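# Shelve the desk flask inside the incubator and close it

## Task

Take the flask that sits on the desk and set it in the single free spot on an incubator shelf. It must lie flat directly on the shelf, keep the same face upward as it had on the desk, and nothing of it may overhang the shelf's front edge. At the end the incubator is closed: glass door fully shut, its latch rotated to horizontal, outer door fully shut. The other flasks may be pushed aside a little, but each must finish within about a finger's width of its starting place, lying flat on a shelf, not on another flask, with its original face up. The task fails if any flask reaches the floor, if either door is slammed open or shut, or if the robot topples or finishes leaning.

## Robot and tools

ROBOT. A TidyBot++: a wheeled base (0.54 m long, 0.50 m wide, 0.38 m tall) with one seven-joint arm and a two-finger gripper. The shoulder sits 0.12 m ahead of the base centre, 0.68 m up. Segments: upper arm 0.42 m, forearm 0.31 m, hand 0.31 m. It starts folded, hand pointing down, wrist up to 0.08 m ahead of the base, elbow up to 1.15 m high. Cameras: base_camera (pinhole, 644x364) and wrist_camera (fisheye, 644x476, looks along the hand).

FRAMES. Base frame: origin on the floor below the base centre, x forward, y left, z up, metres. hand_pose is in it: the point midway between the finger pads; the hand's z axis runs out along the fingers, and the fingers open along its y axis. The odometry frame is where the base frame was at the start. base_odometry counts wheel turns only (slip looks like travel); heading in rad, left positive, -3.142 to 3.142. base_tilt is in degrees, forward and right positive.

TOOL move. Arguments that act: base, joints, target, speeds; plus cameras and blocking. Motions in one call start together.
- base: an object with any of translate_m (forward +, -2 to 2 m), strafe_m (left +, -2 to 2 m), rotate_rad (counter-clockwise from above +, -6.3 to 6.3). All are offsets from the base's current position, measured along its axes at the start of the command.
- joints: an object of absolute targets by name. joint_1_rad (any angle; turns the arm about vertical, positive is clockwise from above, the opposite of heading), joint_2_rad (-2.249 to 2.249; 0 is upper arm vertical, positive leans forward), joint_3_rad (any), joint_4_rad (elbow, -2.579 to 2.579; with joint_3 at 3.14, negative bends the forearm forward), joint_5_rad (any), joint_6_rad (wrist, -2.099 to 2.099), joint_7_rad (any; hand down, positive is counter-clockwise from above, 1.57 opens fingers left/right), gripper_pos (0 open to 1 closed; gap about 85 x (1 - value) mm). Done tolerance: 0.039 rad for joints 1-4, 0.095 for 5-7, 0.03 for the gripper. Unbounded joints take the short way; for longer turns send steps under half a turn.
- target: one list of seven numbers, an absolute hand pose in the base frame: x, y, z in metres then quaternion qw, qx, qy, qz. With target, joints may only contain gripper_pos.
- speeds: caps for this call only: translate_m and strafe_m 0.05 to 0.5 m/s (give one of them when both are moving), rotate_rad 0.1 to 1.57 rad/s.
- cameras: list of base_camera, wrist_camera or all; omitted means all, [] none.
- blocking: true/omitted waits until everything rests; false returns in about 0.5 s while motion continues.
A move with no action just reports. Unknown keys make a call invalid; values out of range get it refused, and then later robot calls in that reply are skipped.

wait(seconds 0 to 10, cameras) reports state after waiting, or earlier once moves rest. stop(cameras) brakes all running motions. zoom_image(camera, region [x0, y0, x1, y1] pixels, at most 504x504) enlarges part of the latest image. finished_scene(scene) closes the scene irreversibly; the setup must already meet the goal and stay that way.

RESULTS. Lines include joint_positions, hand_pose, hand_target (where the joints' targets would put the hand), base_odometry, base_tilt, motor_effort (percent of max torque, bracket shows peak), motor temperatures, and statuses. The move line reads done, or the worst status. Status words: done; off_target (resting short, maybe still pushing); not_followed (a built-in check withheld the arm command; joint command not followed or pose unreachable); contact_stop and time_out (unrequested stops that skip later calls); torque_fault (arm frozen 10 s); limit_stop_at_motor_heat. ARM HIT means the arm struck itself or the base. on_its_own lists unrequested actions. pictures names the image order.

PRACTICE. Hand targets usually end within about 3 cm; correct by adding (wanted minus measured) to the last target. To hold still after a target, resend hand_target, not hand_pose. Loads make the arm sag; never command a loaded joint to its current reading. The arm ignores obstacles and keeps pushing; a blocked base pushes until timeout. Hands pointing down reach at most about 0.94 m high, only near the base. Closed fingertips stick out about 20 mm past hand_pose. When a carried flask lands, hand_pose stops dropping though commands go lower; watch effort and images.

AVOID. Dropping or flinging the flask, letting it reach the floor, stacking or flipping flasks, shifting others more than a finger's width, swinging doors fast (open and close them gently, turning the latch level), squeezing hard on something still resting on a surface, hard hits, reaching far out high up or driving while the arm is caught (tipping risk), and long stretched holds that heat motors past 75 °C.

Each tool is called after "Call:" as name([rows], argument=value, ...), one row to a line, values as JSON.

## Session

Call:
move()

Scene clock: 0.00 s.
Motor temperatures (°C): [32 21 24 32 35 36 39]
base_odometry: x=+0.000 y=+0.000 heading=+0.000
base_tilt: forward=+0.1 right=-0.3
base_status: not commanded
joint_positions: joint_1_rad=+0.042 joint_2_rad=-0.342 joint_3_rad=+3.141 joint_4_rad=-2.506 joint_5_rad=-0.027 joint_6_rad=-0.916 joint_7_rad=+1.559 gripper_pos=+0.000
joint_status: not commanded
motor_effort: joint_1_rad=+0 joint_2_rad=-1 joint_3_rad=+0 joint_4_rad=+15 joint_5_rad=+1 joint_6_rad=+1 joint_7_rad=+1
hand_pose: x=+0.2581 y=+0.0022 z=+0.5919 quat_wxyz=(-0.010, +0.999, -0.034, +0.031) (m; base frame)
hand_target: x=+0.2583 y=+0.0022 z=+0.5920 quat_wxyz=(-0.010, +0.999, -0.034, +0.031) (m; base frame)
hand_status: not commanded
pictures: base_camera, wrist_camera

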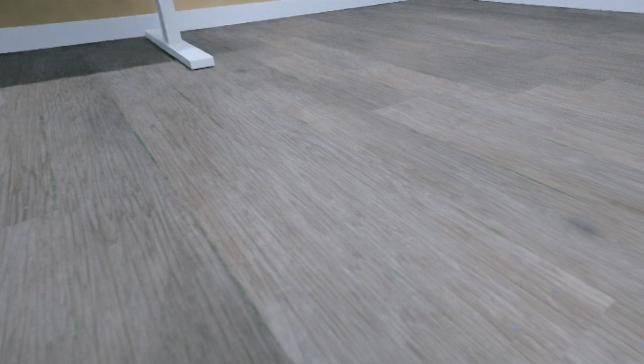

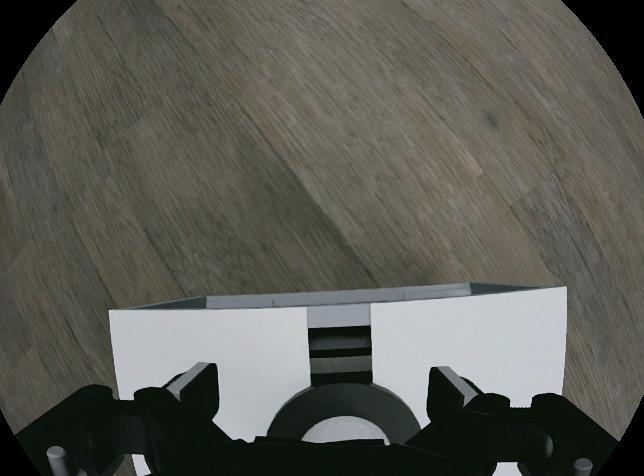

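Call:
move(joints={"joint_4_rad": -1.9, "joint_6_rad": 0.25})

Call:
move(base={"rotate_rad": 1.0})

Call:
move(base={"rotate_rad": 1.0}, cameras=["wrist_camera","base_camera"])

Call:
move(base={"rotate_rad": 1.0}, cameras=["wrist_camera","base_camera"])

Call:
move(base={"rotate_rad": 1.0}, cameras=["wrist_camera","base_camera"])

Call:
move(base={"rotate_rad": 1.0}, cameras=["wrist_camera","base_camera"])

Scene clock: 13.90 s.
move: done
joint_status: all done
motor_effort: joint_1_rad=+0(1) joint_2_rad=-9(10) joint_3_rad=+0(1) joint_4_rad=+22(22) joint_5_rad=+0(1) joint_6_rad=+9(9) joint_7_rad=+1(1)

Scene clock: 15.83 s.
move: done
base_status: done
motor_effort: joint_1_rad=-1(2) joint_2_rad=-9(11) joint_3_rad=-1(3) joint_4_rad=+22(23) joint_5_rad=+0(1) joint_6_rad=+9(9) joint_7_rad=+0(1)

Scene clock: 17.73 s.
move: done
base_status: done
motor_effort: joint_1_rad=-1(2) joint_2_rad=-9(11) joint_3_rad=+0(4) joint_4_rad=+22(23) joint_5_rad=+0(1) joint_6_rad=+9(9) joint_7_rad=+1(1)
pictures: base_camera, wrist_camera

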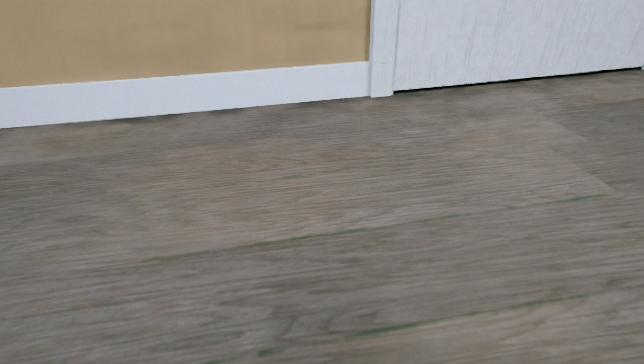

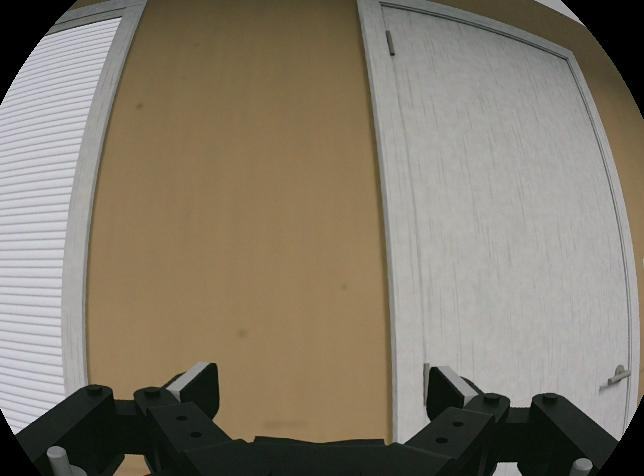

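Scene clock: 19.63 s.
move: done
base_status: done
motor_effort: joint_1_rad=-1(3) joint_2_rad=-9(11) joint_3_rad=+0(3) joint_4_rad=+22(23) joint_5_rad=+0(1) joint_6_rad=+9(9) joint_7_rad=+0(1)
pictures: base_camera, wrist_camera

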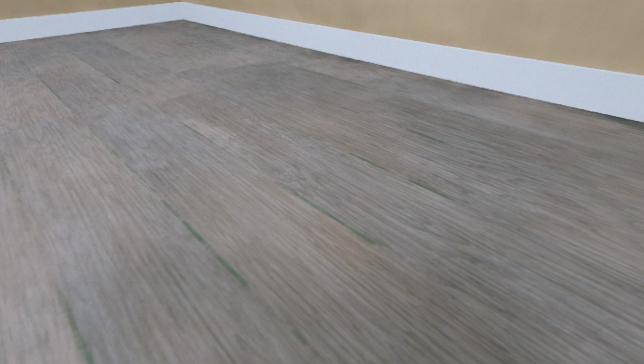

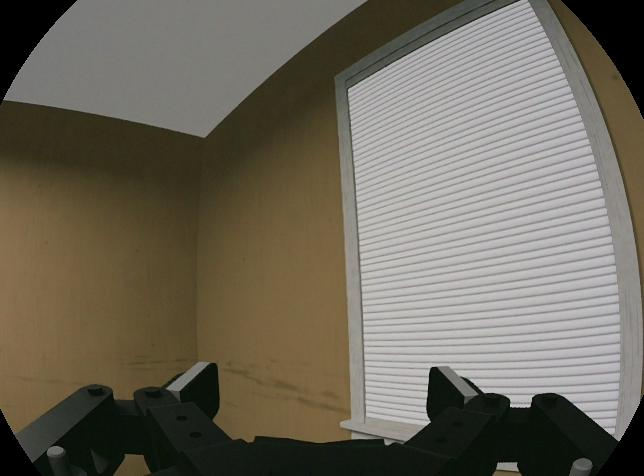

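Scene clock: 21.53 s.
move: done
base_status: done
motor_effort: joint_1_rad=+0(3) joint_2_rad=-9(11) joint_3_rad=+0(3) joint_4_rad=+22(23) joint_5_rad=+0(1) joint_6_rad=+9(9) joint_7_rad=+0(1)
pictures: base_camera, wrist_camera

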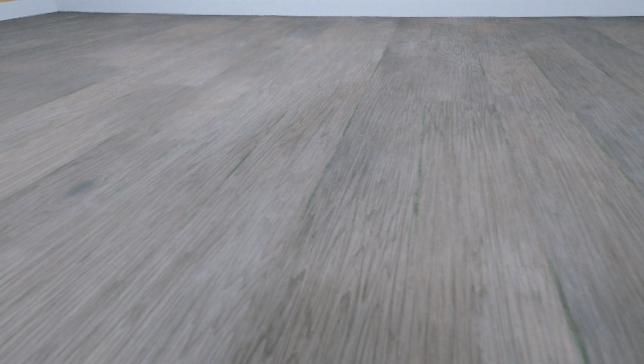

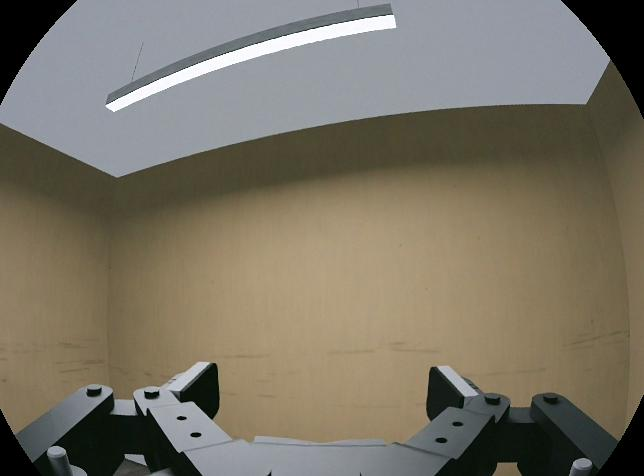

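Scene clock: 23.43 s.
move: done
base_odometry: x=+0.000 y=+0.000 heading=-1.284
base_tilt: forward=+0.1 right=-0.3
base_status: done
joint_positions: joint_1_rad=+0.040 joint_2_rad=-0.342 joint_3_rad=+3.136 joint_4_rad=-1.913 joint_5_rad=-0.027 joint_6_rad=+0.201 joint_7_rad=+1.559 gripper_pos=+0.000
motor_effort: joint_1_rad=+0(2) joint_2_rad=-9(11) joint_3_rad=+0(3) joint_4_rad=+23(23) joint_5_rad=+0(1) joint_6_rad=+9(9) joint_7_rad=+0(1)
hand_pose: x=+0.5969 y=-0.0161 z=+1.1399 quat_wxyz=(+0.001, +0.632, -0.024, +0.774) (m; base frame)
pictures: base_camera, wrist_camera

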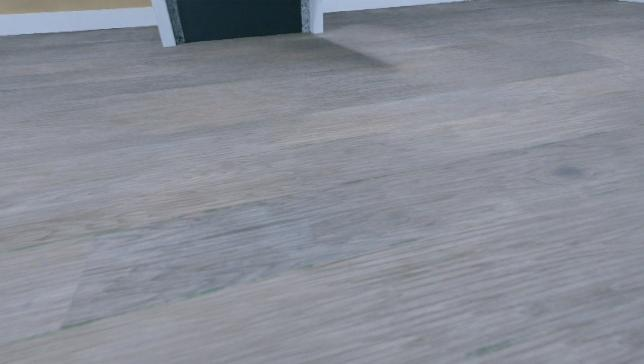

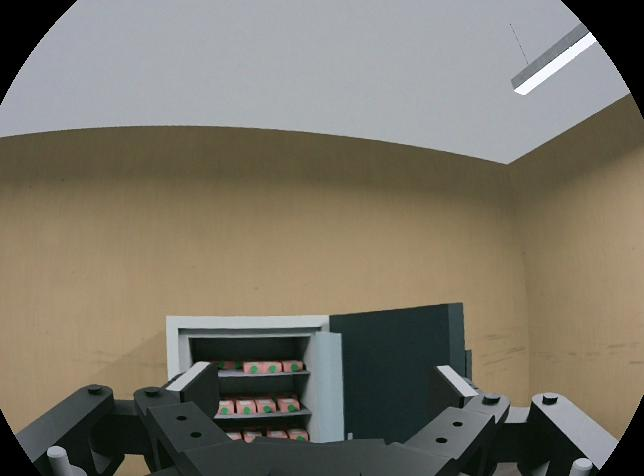

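Call:
move(base={"rotate_rad": 0.2}, joints={"joint_6_rad": -0.3})

Call:
zoom_image(camera="wrist_camera", region=[150, 100, 500, 400])

Call:
move(base={"rotate_rad": 1.1})

Call:
zoom_image(camera="wrist_camera", region=[150, 100, 500, 400])

Scene clock: 35.67 s.
move: done
base_status: done
joint_status: all done
motor_effort: joint_1_rad=-2(2) joint_2_rad=-9(10) joint_3_rad=+0(3) joint_4_rad=+22(24) joint_5_rad=+0(1) joint_6_rad=+9(10) joint_7_rad=+0(1)

Scaled by 1.440.

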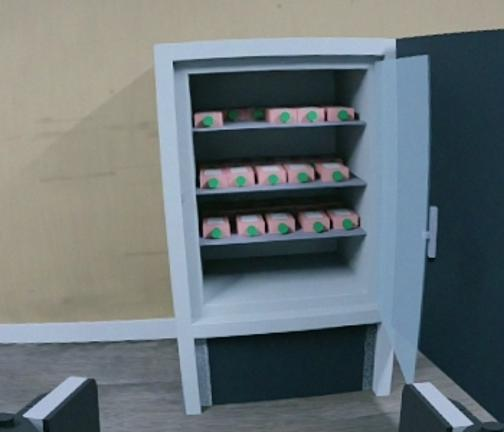

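Scene clock: 37.63 s.
move: done
base_odometry: x=+0.000 y=+0.000 heading=+0.015
base_tilt: forward=+0.1 right=-0.3
base_status: done
joint_positions: joint_1_rad=+0.039 joint_2_rad=-0.342 joint_3_rad=+3.137 joint_4_rad=-1.907 joint_5_rad=-0.027 joint_6_rad=-0.261 joint_7_rad=+1.559 gripper_pos=+0.000
motor_effort: joint_1_rad=+1(2) joint_2_rad=-9(11) joint_3_rad=+0(3) joint_4_rad=+22(23) joint_5_rad=+0(1) joint_6_rad=+8(9) joint_7_rad=+0(1)
hand_pose: x=+0.5935 y=-0.0125 z=+1.0015 quat_wxyz=(-0.003, +0.791, -0.026, +0.611) (m; base frame)
pictures: base_camera, wrist_camera

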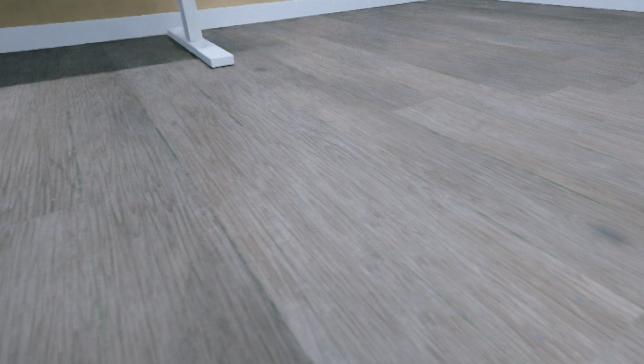

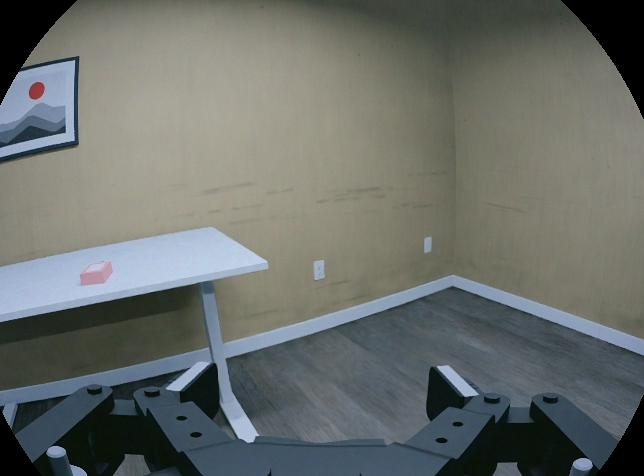

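Scaled by 1.440.

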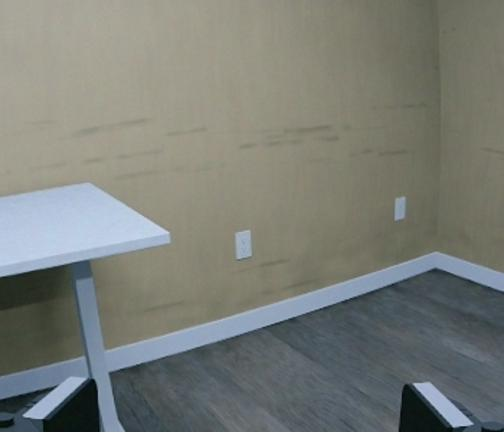

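Call:
move(base={"rotate_rad": 0.6})

Call:
zoom_image(camera="wrist_camera", region=[200, 180, 440, 380])

Scene clock: 45.53 s.
move: done
base_odometry: x=+0.000 y=+0.000 heading=+0.615
base_tilt: forward=+0.0 right=-0.3
base_status: done
joint_positions: joint_1_rad=+0.039 joint_2_rad=-0.342 joint_3_rad=+3.137 joint_4_rad=-1.907 joint_5_rad=-0.027 joint_6_rad=-0.261 joint_7_rad=+1.559 gripper_pos=+0.000
motor_effort: joint_1_rad=+0(2) joint_2_rad=-9(10) joint_3_rad=+0(3) joint_4_rad=+21(22) joint_5_rad=+0(1) joint_6_rad=+9(9) joint_7_rad=+1(1)
hand_pose: x=+0.5935 y=-0.0123 z=+1.0015 quat_wxyz=(-0.003, +0.791, -0.026, +0.611) (m; base frame)
pictures: base_camera, wrist_camera

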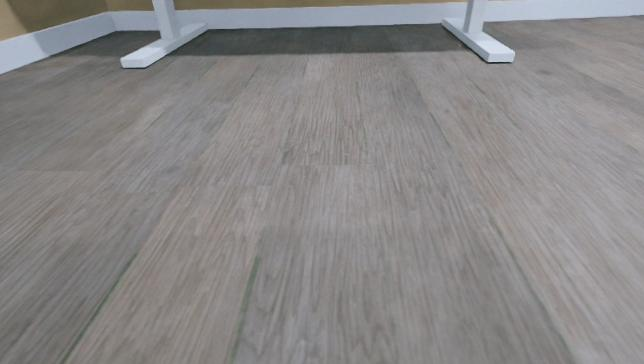

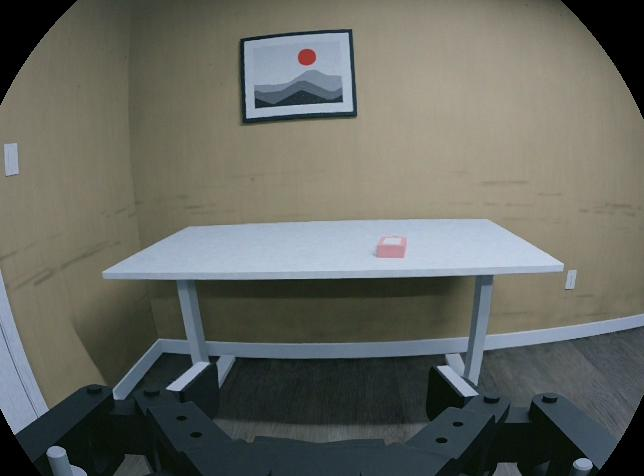

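Scaled by 2.100.

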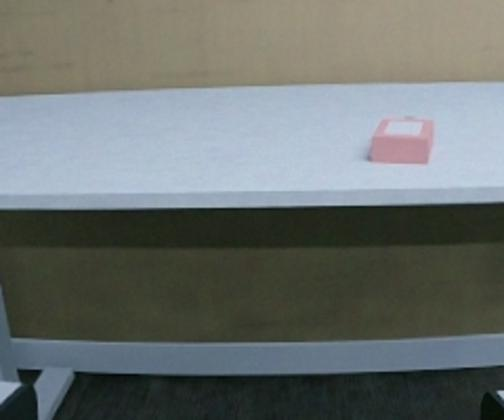

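Call:
move(base={"translate_m": 0.5})

Call:
zoom_image(camera="wrist_camera", region=[250, 180, 550, 380])

Scene clock: 68.00 s.
move: done
base_odometry: x=+0.408 y=+0.289 heading=+0.616
base_tilt: forward=+0.0 right=-0.3
base_status: done
joint_positions: joint_1_rad=+0.039 joint_2_rad=-0.332 joint_3_rad=+3.137 joint_4_rad=-1.907 joint_5_rad=-0.027 joint_6_rad=-0.261 joint_7_rad=+1.559 gripper_pos=+0.000
motor_effort: joint_1_rad=+0(1) joint_2_rad=-10(13) joint_3_rad=+0(1) joint_4_rad=+21(23) joint_5_rad=+0(1) joint_6_rad=+9(9) joint_7_rad=+0(1)
hand_pose: x=+0.5963 y=-0.0124 z=+0.9971 quat_wxyz=(-0.003, +0.794, -0.026, +0.608) (m; base frame)
pictures: base_camera, wrist_camera

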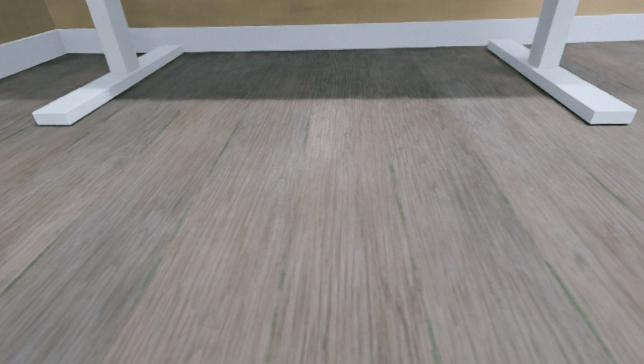

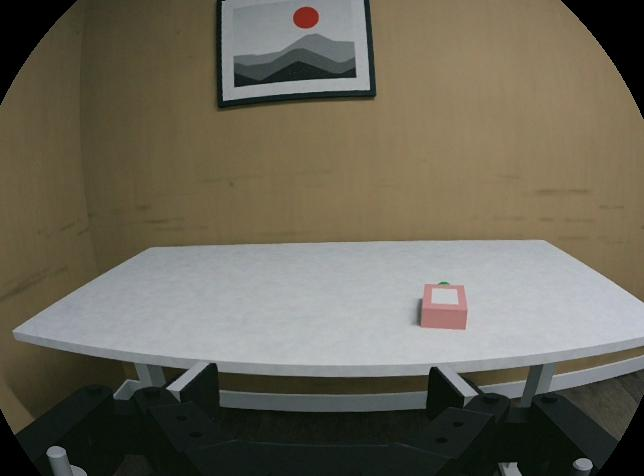

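Scaled by 1.680.

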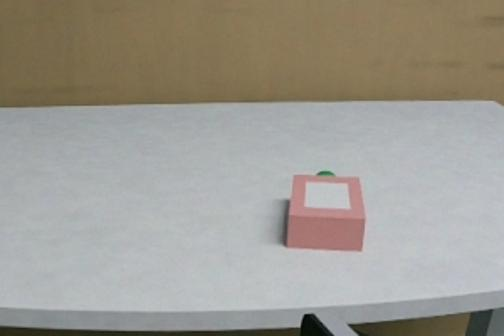

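Call:
move(base={"strafe_m": -0.25, "translate_m": 0.2}, joints={"joint_2_rad": 0.075, "joint_4_rad": -1.17, "joint_6_rad": -1.373})

Scene clock: 97.47 s.
move: done
base_odometry: x=+0.716 y=+0.200 heading=+0.616
base_tilt: forward=+0.1 right=-0.2
base_status: done
joint_positions: joint_1_rad=+0.039 joint_2_rad=+0.071 joint_3_rad=+3.138 joint_4_rad=-1.189 joint_5_rad=-0.027 joint_6_rad=-1.318 joint_7_rad=+1.559 gripper_pos=+0.000
joint_status: all done
motor_effort: joint_1_rad=+0(2) joint_2_rad=-21(24) joint_3_rad=-1(3) joint_4_rad=+18(23) joint_5_rad=+0(1) joint_6_rad=+5(9) joint_7_rad=+0(1)
hand_pose: x=+0.6144 y=-0.0083 z=+0.9346 quat_wxyz=(-0.010, +0.960, -0.022, +0.278) (m; base frame)
pictures: base_camera, wrist_camera

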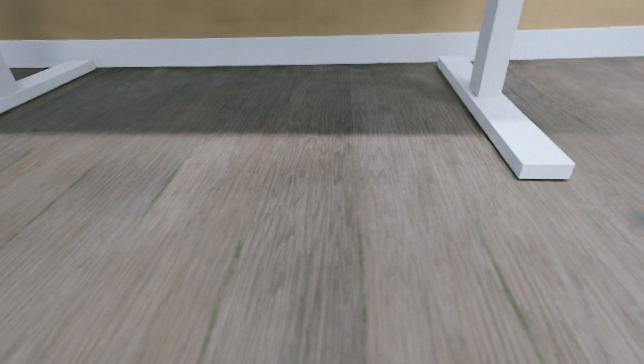

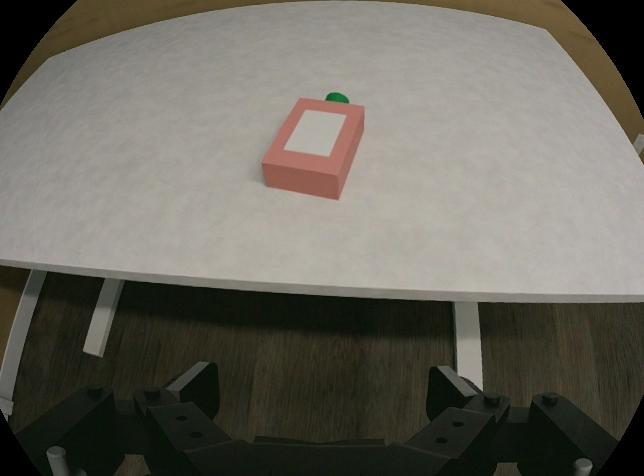

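Call:
move(base={"translate_m": 0.28}, joints={"joint_2_rad": 0.345, "joint_4_rad": -0.83, "joint_6_rad": -1.98})

Call:
zoom_image(camera="wrist_camera", region=[150, 20, 500, 300])

Scene clock: 120.77 s.
move: done
base_odometry: x=+0.945 y=+0.362 heading=+0.616
base_tilt: forward=+0.0 right=-0.3
base_status: done
joint_positions: joint_1_rad=+0.039 joint_2_rad=+0.364 joint_3_rad=+3.138 joint_4_rad=-0.848 joint_5_rad=-0.027 joint_6_rad=-1.926 joint_7_rad=+1.559 gripper_pos=+0.000
joint_status: all done
motor_effort: joint_1_rad=+0(1) joint_2_rad=-29(34) joint_3_rad=-2(2) joint_4_rad=+15(20) joint_5_rad=+0(1) joint_6_rad=+0(6) joint_7_rad=+1(1)
hand_pose: x=+0.5640 y=-0.0071 z=+0.8742 quat_wxyz=(-0.013, +1.000, -0.019, +0.002) (m; base frame)
pictures: base_camera, wrist_camera

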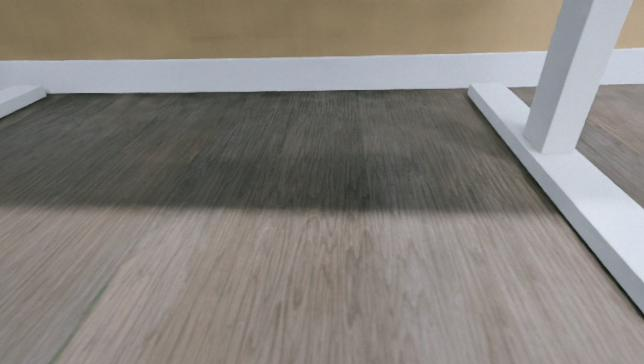

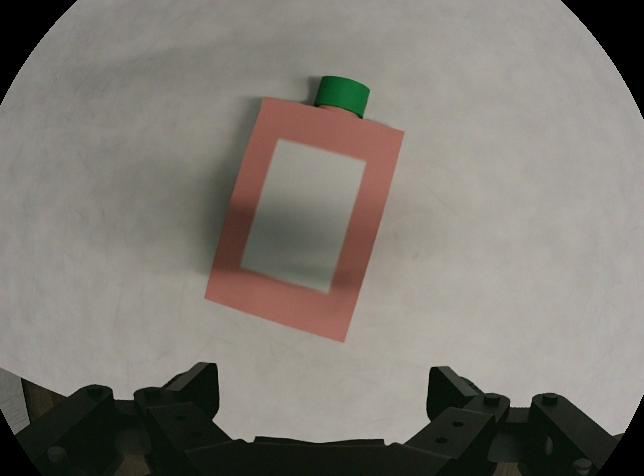

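Scaled by 1.440.

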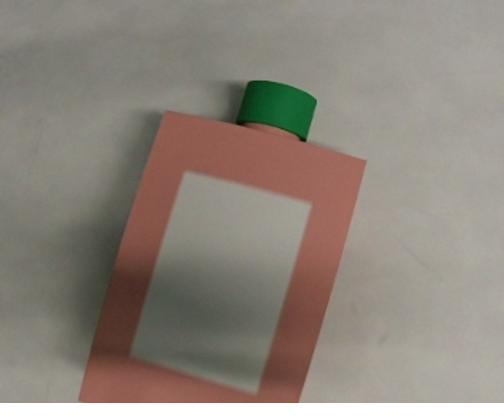

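Call:
move(base={"strafe_m": 0.1, "rotate_rad": -0.14}, cameras=[])

Call:
move(base={"translate_m": 0.13})

Scene clock: 168.73 s.
move: done
base_status: done
motor_effort: joint_1_rad=+0(5) joint_2_rad=-29(32) joint_3_rad=-1(3) joint_4_rad=+16(16) joint_5_rad=+0(1) joint_6_rad=+1(1) joint_7_rad=+1(1)
pictures: none

Scene clock: 170.07 s.
move: done
base_odometry: x=+1.003 y=+0.503 heading=+0.475
base_tilt: forward=+0.0 right=-0.3
base_status: done
joint_positions: joint_1_rad=+0.039 joint_2_rad=+0.362 joint_3_rad=+3.140 joint_4_rad=-0.846 joint_5_rad=-0.027 joint_6_rad=-1.933 joint_7_rad=+1.559 gripper_pos=+0.000
motor_effort: joint_1_rad=+0(2) joint_2_rad=-29(32) joint_3_rad=-1(2) joint_4_rad=+16(17) joint_5_rad=+0(1) joint_6_rad=+0(1) joint_7_rad=+0(1)
hand_pose: x=+0.5619 y=-0.0076 z=+0.8758 quat_wxyz=(-0.013, +1.000, -0.020, +0.000) (m; base frame)
pictures: base_camera, wrist_camera

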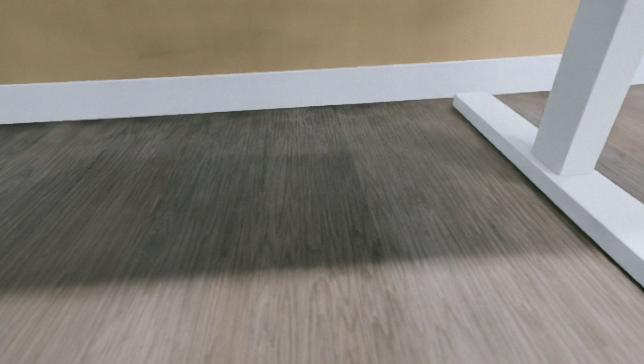

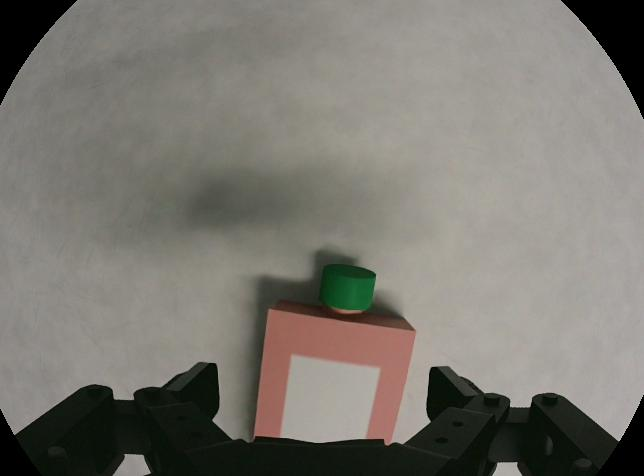

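Call:
move(joints={"joint_1_rad": 0.074, "joint_2_rad": 0.447, "joint_4_rad": -0.84, "joint_6_rad": -1.86, "joint_7_rad": 1.457})

Call:
zoom_image(camera="wrist_camera", region=[150, 180, 500, 470])

Scene clock: 201.67 s.
move: done
base_odometry: x=+1.003 y=+0.503 heading=+0.475
base_tilt: forward=+0.0 right=-0.3
joint_positions: joint_1_rad=+0.062 joint_2_rad=+0.456 joint_3_rad=+3.140 joint_4_rad=-0.846 joint_5_rad=-0.027 joint_6_rad=-1.895 joint_7_rad=+1.524 gripper_pos=+0.000
joint_status: all done
motor_effort: joint_1_rad=-1(2) joint_2_rad=-32(35) joint_3_rad=-1(2) joint_4_rad=+16(17) joint_5_rad=+0(1) joint_6_rad=+0(1) joint_7_rad=+0(1)
hand_pose: x=+0.5896 y=-0.0193 z=+0.8323 quat_wxyz=(-0.013, +0.998, -0.050, -0.028) (m; base frame)
pictures: base_camera, wrist_camera

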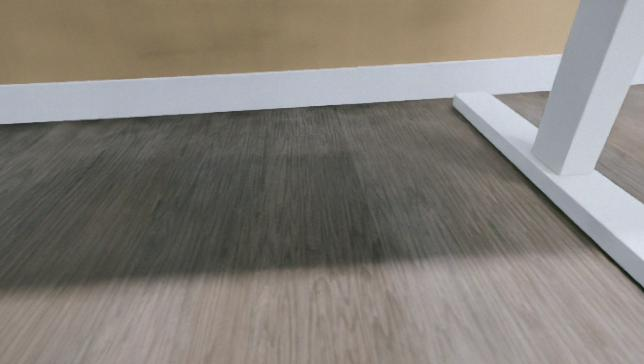

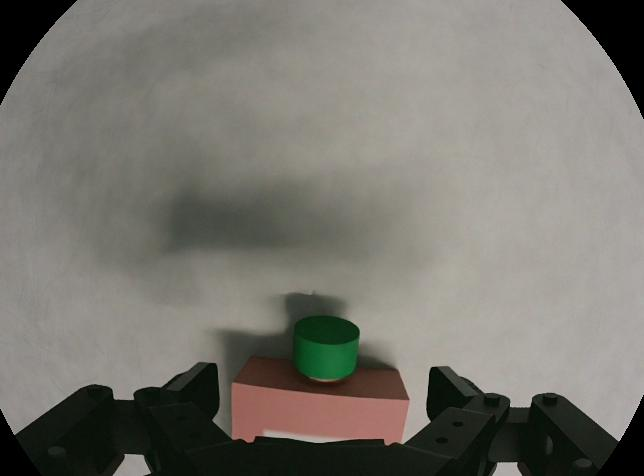

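Scaled by 1.440.

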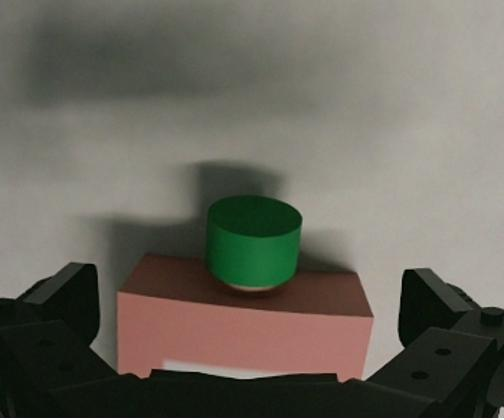

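Call:
move(joints={"joint_1_rad": 0.08, "joint_2_rad": 0.415, "joint_4_rad": -1.004, "joint_6_rad": -1.675, "joint_7_rad": 1.40})

Call:
zoom_image(camera="wrist_camera", region=[150, 180, 500, 470])

Scene clock: 217.50 s.
move: done
base_odometry: x=+1.003 y=+0.503 heading=+0.475
base_tilt: forward=+0.1 right=-0.3
joint_positions: joint_1_rad=+0.064 joint_2_rad=+0.441 joint_3_rad=+3.140 joint_4_rad=-0.993 joint_5_rad=-0.027 joint_6_rad=-1.730 joint_7_rad=+1.479 gripper_pos=+0.000
joint_status: all done
motor_effort: joint_1_rad=-1(1) joint_2_rad=-32(34) joint_3_rad=-2(2) joint_4_rad=+16(18) joint_5_rad=+0(1) joint_6_rad=+0(1) joint_7_rad=+1(1)
hand_pose: x=+0.6028 y=-0.0210 z=+0.7940 quat_wxyz=(-0.013, +0.997, -0.075, -0.011) (m; base frame)
pictures: base_camera, wrist_camera

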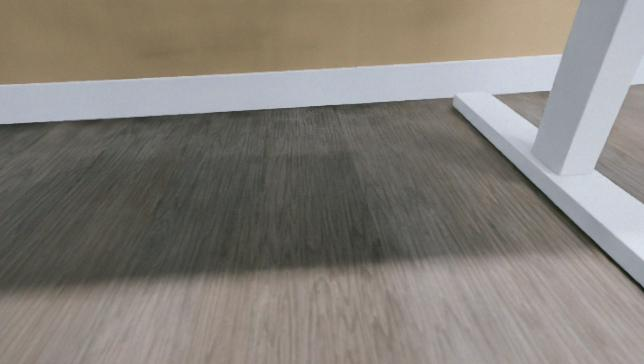

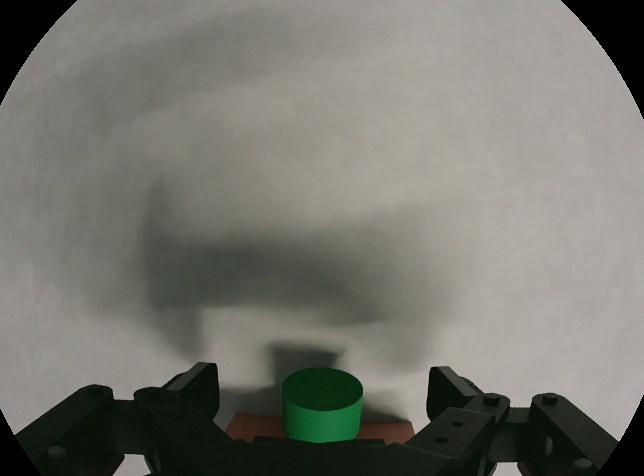

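Scaled by 1.440.

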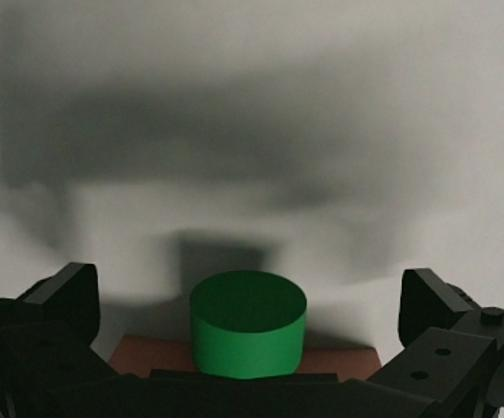

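Call:
move(joints={"joint_1_rad": 0.08, "joint_2_rad": 0.405, "joint_4_rad": -1.05, "joint_6_rad": -1.63, "joint_7_rad": 1.38})

Call:
zoom_image(camera="wrist_camera", region=[150, 180, 500, 470])

Scene clock: 230.30 s.
move: done
base_odometry: x=+1.003 y=+0.503 heading=+0.475
base_tilt: forward=+0.0 right=-0.3
joint_positions: joint_1_rad=+0.064 joint_2_rad=+0.430 joint_3_rad=+3.140 joint_4_rad=-1.040 joint_5_rad=-0.027 joint_6_rad=-1.681 joint_7_rad=+1.457 gripper_pos=+0.000
joint_status: all done
motor_effort: joint_1_rad=-1(1) joint_2_rad=-31(34) joint_3_rad=-2(2) joint_4_rad=+16(18) joint_5_rad=+0(0) joint_6_rad=+0(1) joint_7_rad=+1(1)
hand_pose: x=+0.6039 y=-0.0210 z=+0.7849 quat_wxyz=(-0.014, +0.996, -0.087, -0.005) (m; base frame)
pictures: base_camera, wrist_camera

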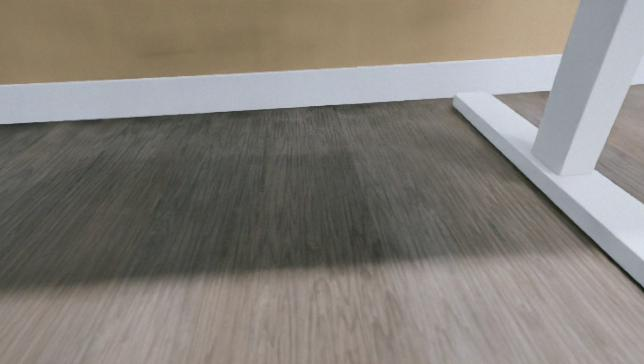

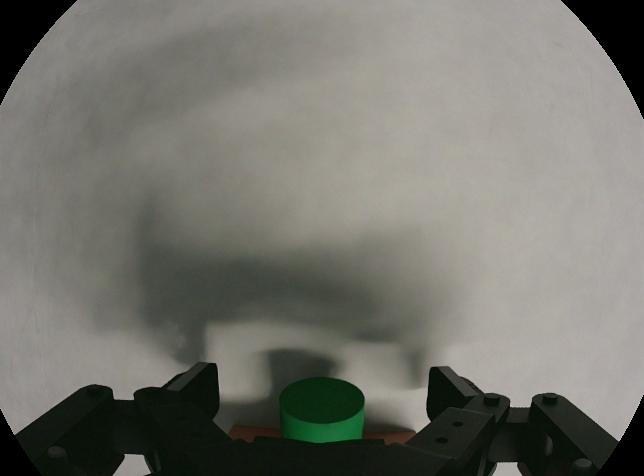

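Scaled by 1.440.

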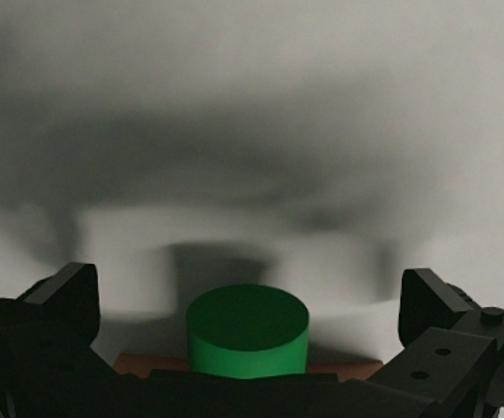

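Call:
move(joints={"gripper_pos": 0.7})

Call:
zoom_image(camera="wrist_camera", region=[150, 180, 500, 470])

Scene clock: 236.10 s.
move: done
base_odometry: x=+1.003 y=+0.503 heading=+0.475
base_tilt: forward=+0.1 right=-0.3
joint_positions: joint_1_rad=+0.065 joint_2_rad=+0.427 joint_3_rad=+3.140 joint_4_rad=-1.040 joint_5_rad=-0.027 joint_6_rad=-1.680 joint_7_rad=+1.457 gripper_pos=+0.680
joint_status: all done
motor_effort: joint_1_rad=+0(2) joint_2_rad=-32(33) joint_3_rad=-1(2) joint_4_rad=+16(17) joint_5_rad=+0(1) joint_6_rad=+0(0) joint_7_rad=+0(1)
hand_pose: x=+0.6037 y=-0.0214 z=+0.7862 quat_wxyz=(-0.014, +0.996, -0.087, -0.003) (m; base frame)
pictures: base_camera, wrist_camera

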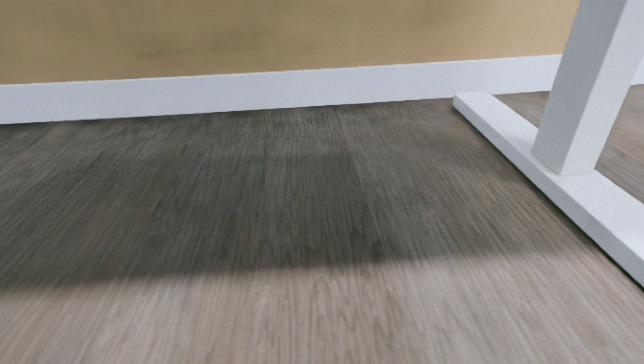

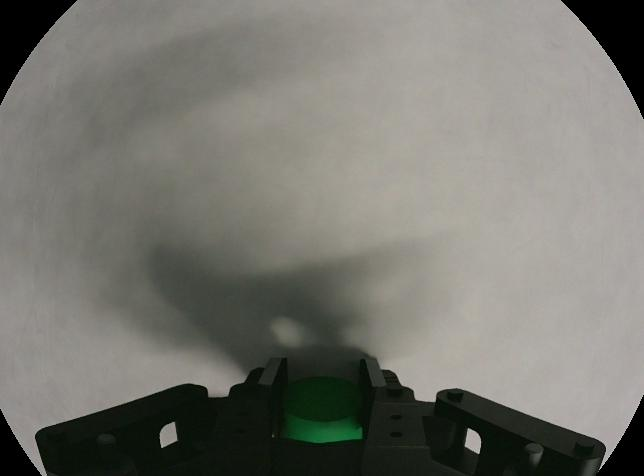

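Scaled by 1.440.

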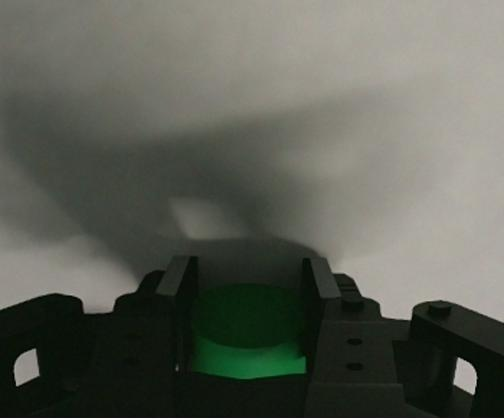

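Call:
move(joints={"gripper_pos": 0.85})

Call:
zoom_image(camera="wrist_camera", region=[150, 180, 500, 470])

Scene clock: 241.23 s.
move: off_target
base_odometry: x=+1.003 y=+0.503 heading=+0.475
base_tilt: forward=+0.1 right=-0.3
joint_positions: joint_1_rad=+0.065 joint_2_rad=+0.427 joint_3_rad=+3.140 joint_4_rad=-1.040 joint_5_rad=-0.027 joint_6_rad=-1.680 joint_7_rad=+1.457 gripper_pos=+0.684
joint_status: gripper_pos off_target (ended at +0.684, target +0.850)
motor_effort: joint_1_rad=-1(1) joint_2_rad=-32(32) joint_3_rad=-1(2) joint_4_rad=+17(17) joint_5_rad=-1(1) joint_6_rad=+0(0) joint_7_rad=+1(1)
hand_pose: x=+0.6037 y=-0.0214 z=+0.7862 quat_wxyz=(-0.014, +0.996, -0.087, -0.003) (m; base frame)
pictures: base_camera, wrist_camera

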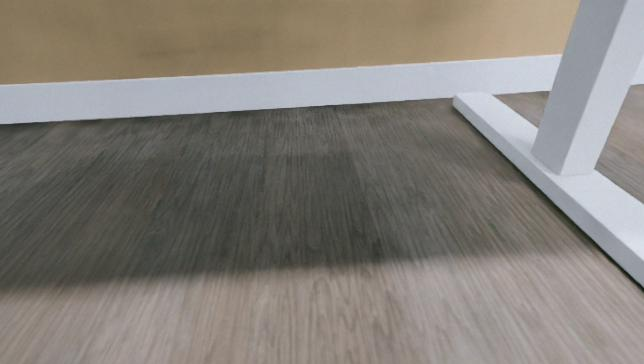

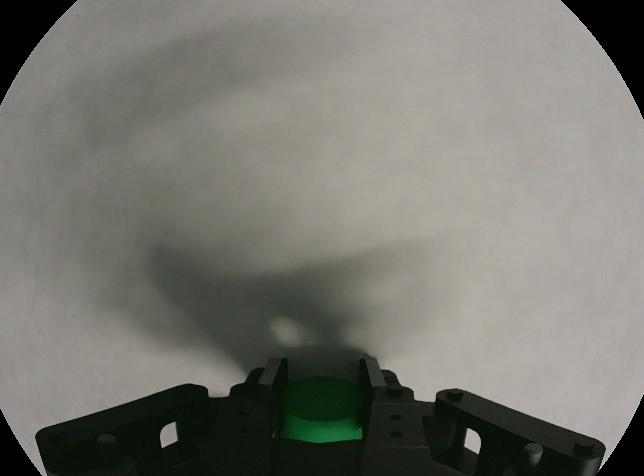

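Scaled by 1.440.

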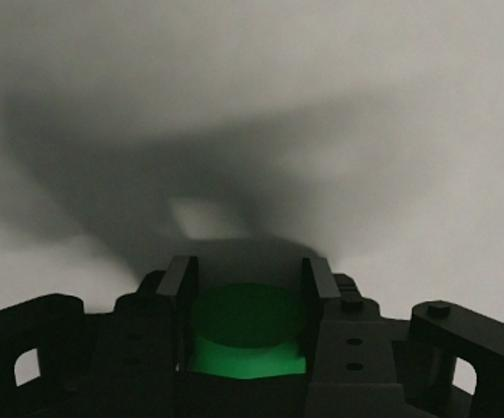

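Call:
move(joints={"joint_2_rad": 0.44, "joint_4_rad": -0.82, "joint_6_rad": -1.85})

Call:
zoom_image(camera="wrist_camera", region=[150, 180, 500, 470])

Scene clock: 252.87 s.
move: done
base_odometry: x=+1.003 y=+0.503 heading=+0.475
base_tilt: forward=+0.1 right=-0.3
joint_positions: joint_1_rad=+0.065 joint_2_rad=+0.435 joint_3_rad=+3.140 joint_4_rad=-0.838 joint_5_rad=-0.027 joint_6_rad=-1.798 joint_7_rad=+1.457 gripper_pos=+0.684
joint_status: all done
motor_effort: joint_1_rad=+0(1) joint_2_rad=-33(34) joint_3_rad=-1(2) joint_4_rad=+17(18) joint_5_rad=+0(1) joint_6_rad=+1(2) joint_7_rad=+0(1)
hand_pose: x=+0.6183 y=-0.0226 z=+0.8452 quat_wxyz=(-0.014, +0.996, -0.085, +0.035) (m; base frame)
pictures: base_camera, wrist_camera

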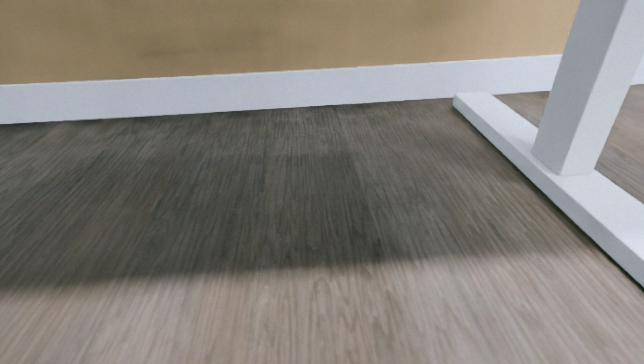

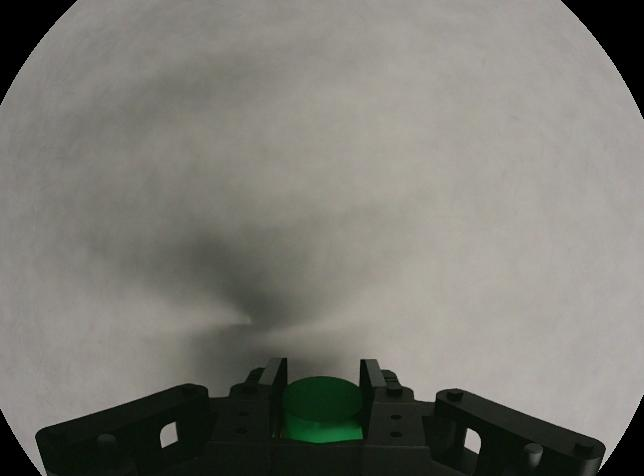

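Scaled by 1.440.

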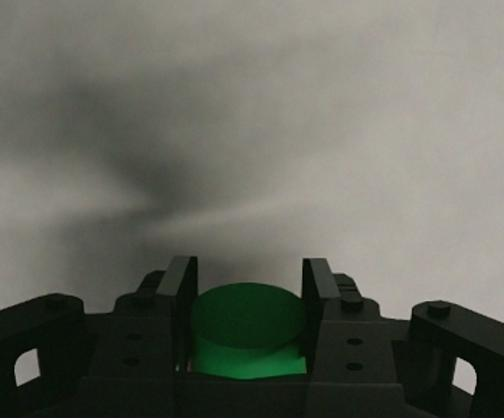

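Call:
move(joints={"joint_6_rad": -1.90, "joint_7_rad": 3.03}, cameras=[])

Call:
move(joints={"joint_7_rad": 4.67})

Scene clock: 270.90 s.
move: done
joint_status: all done
motor_effort: joint_1_rad=+0(1) joint_2_rad=-32(33) joint_3_rad=-1(2) joint_4_rad=+17(18) joint_5_rad=+0(1) joint_6_rad=+0(1) joint_7_rad=+0(1)
pictures: none

Scene clock: 273.07 s.
move: done
base_odometry: x=+1.003 y=+0.503 heading=+0.475
base_tilt: forward=+0.0 right=-0.3
joint_positions: joint_1_rad=+0.065 joint_2_rad=+0.436 joint_3_rad=+3.140 joint_4_rad=-0.838 joint_5_rad=-0.027 joint_6_rad=-1.849 joint_7_rad=+4.593 gripper_pos=+0.684
joint_status: all done
motor_effort: joint_1_rad=-1(1) joint_2_rad=-32(33) joint_3_rad=-1(2) joint_4_rad=+17(17) joint_5_rad=+0(1) joint_6_rad=+0(1) joint_7_rad=+1(1)
hand_pose: x=+0.6024 y=-0.0217 z=+0.8441 quat_wxyz=(+0.009, +0.088, +0.996, +0.013) (m; base frame)
pictures: base_camera, wrist_camera

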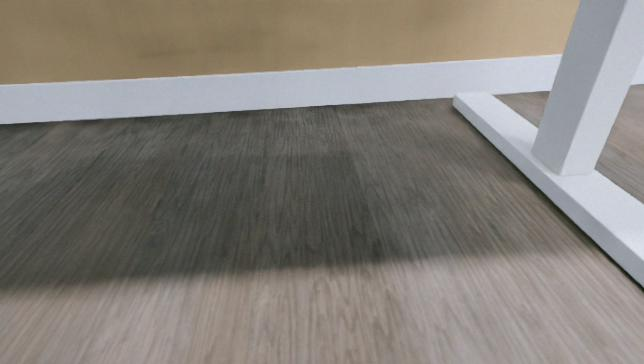

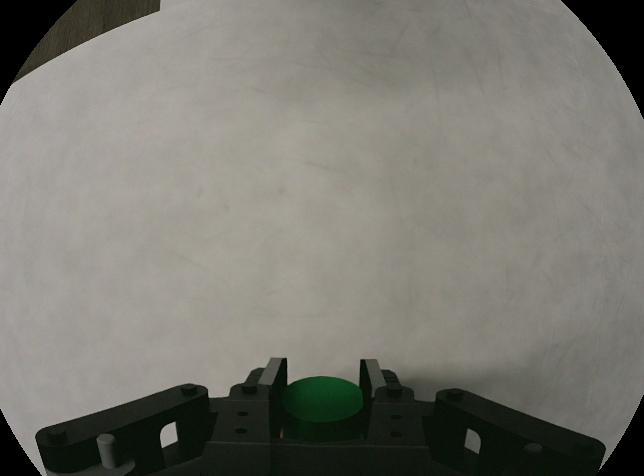

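Call:
move(joints={"joint_2_rad": 0.41, "joint_4_rad": -1.035, "joint_6_rad": -1.645})

Call:
zoom_image(camera="wrist_camera", region=[150, 180, 500, 470])

Scene clock: 289.73 s.
move: done
base_odometry: x=+1.003 y=+0.503 heading=+0.475
base_tilt: forward=+0.1 right=-0.3
joint_positions: joint_1_rad=+0.066 joint_2_rad=+0.426 joint_3_rad=+3.140 joint_4_rad=-1.020 joint_5_rad=-0.027 joint_6_rad=-1.694 joint_7_rad=+4.594 gripper_pos=+0.684
joint_status: all done
motor_effort: joint_1_rad=-1(1) joint_2_rad=-31(34) joint_3_rad=-1(2) joint_4_rad=+16(18) joint_5_rad=+0(1) joint_6_rad=+0(1) joint_7_rad=+0(1)
hand_pose: x=+0.6050 y=-0.0216 z=+0.7927 quat_wxyz=(+0.000, +0.090, +0.996, +0.014) (m; base frame)
pictures: base_camera, wrist_camera

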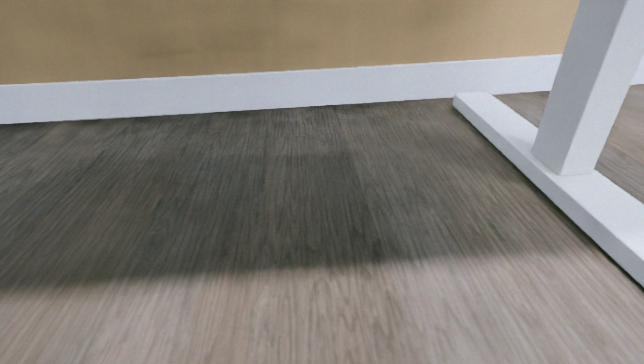

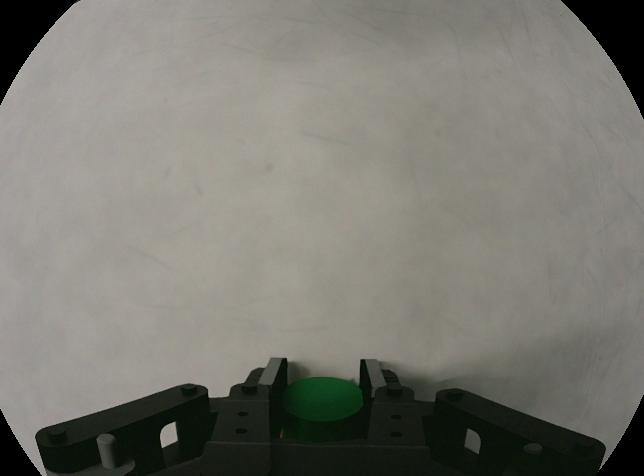

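Scaled by 1.440.

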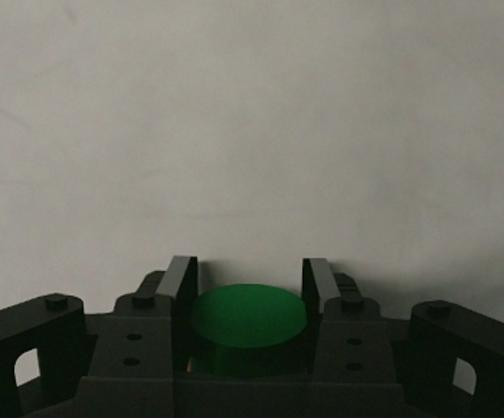

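Lower about 6 mm more.

Call:
move(joints={"joint_2_rad": 0.406, "joint_4_rad": -1.058, "joint_6_rad": -1.61}, cameras=[])

Call:
move(joints={"joint_2_rad": 0.406, "joint_4_rad": -1.066, "joint_6_rad": -1.603})

Scene clock: 294.47 s.
move: done
joint_status: all done
motor_effort: joint_1_rad=+0(1) joint_2_rad=-31(32) joint_3_rad=-1(2) joint_4_rad=+15(17) joint_5_rad=-1(1) joint_6_rad=+0(1) joint_7_rad=+0(1)
pictures: none

Scene clock: 294.93 s.
move: done
base_odometry: x=+1.003 y=+0.503 heading=+0.475
base_tilt: forward=+0.1 right=-0.3
joint_positions: joint_1_rad=+0.066 joint_2_rad=+0.415 joint_3_rad=+3.140 joint_4_rad=-1.048 joint_5_rad=-0.027 joint_6_rad=-1.652 joint_7_rad=+4.594 gripper_pos=+0.684
joint_status: all done
motor_effort: joint_1_rad=+0(1) joint_2_rad=-30(31) joint_3_rad=-1(2) joint_4_rad=+15(16) joint_5_rad=+0(1) joint_6_rad=+0(1) joint_7_rad=+0(1)
hand_pose: x=+0.6090 y=-0.0218 z=+0.7895 quat_wxyz=(+0.013, +0.090, +0.996, +0.014) (m; base frame)
pictures: base_camera, wrist_camera

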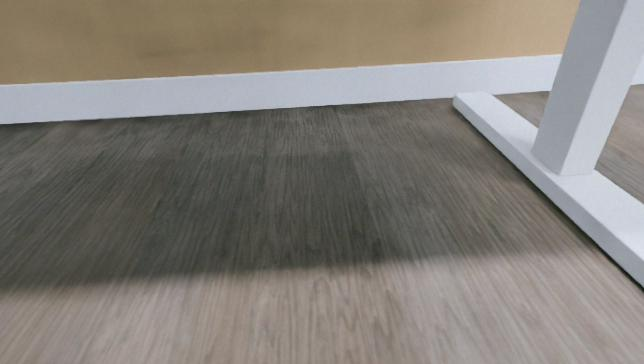

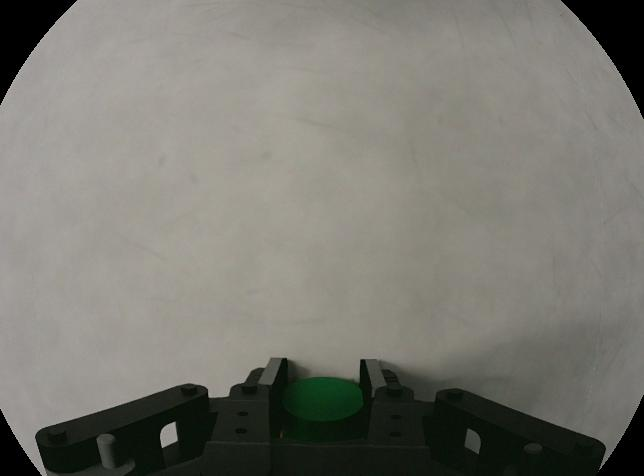

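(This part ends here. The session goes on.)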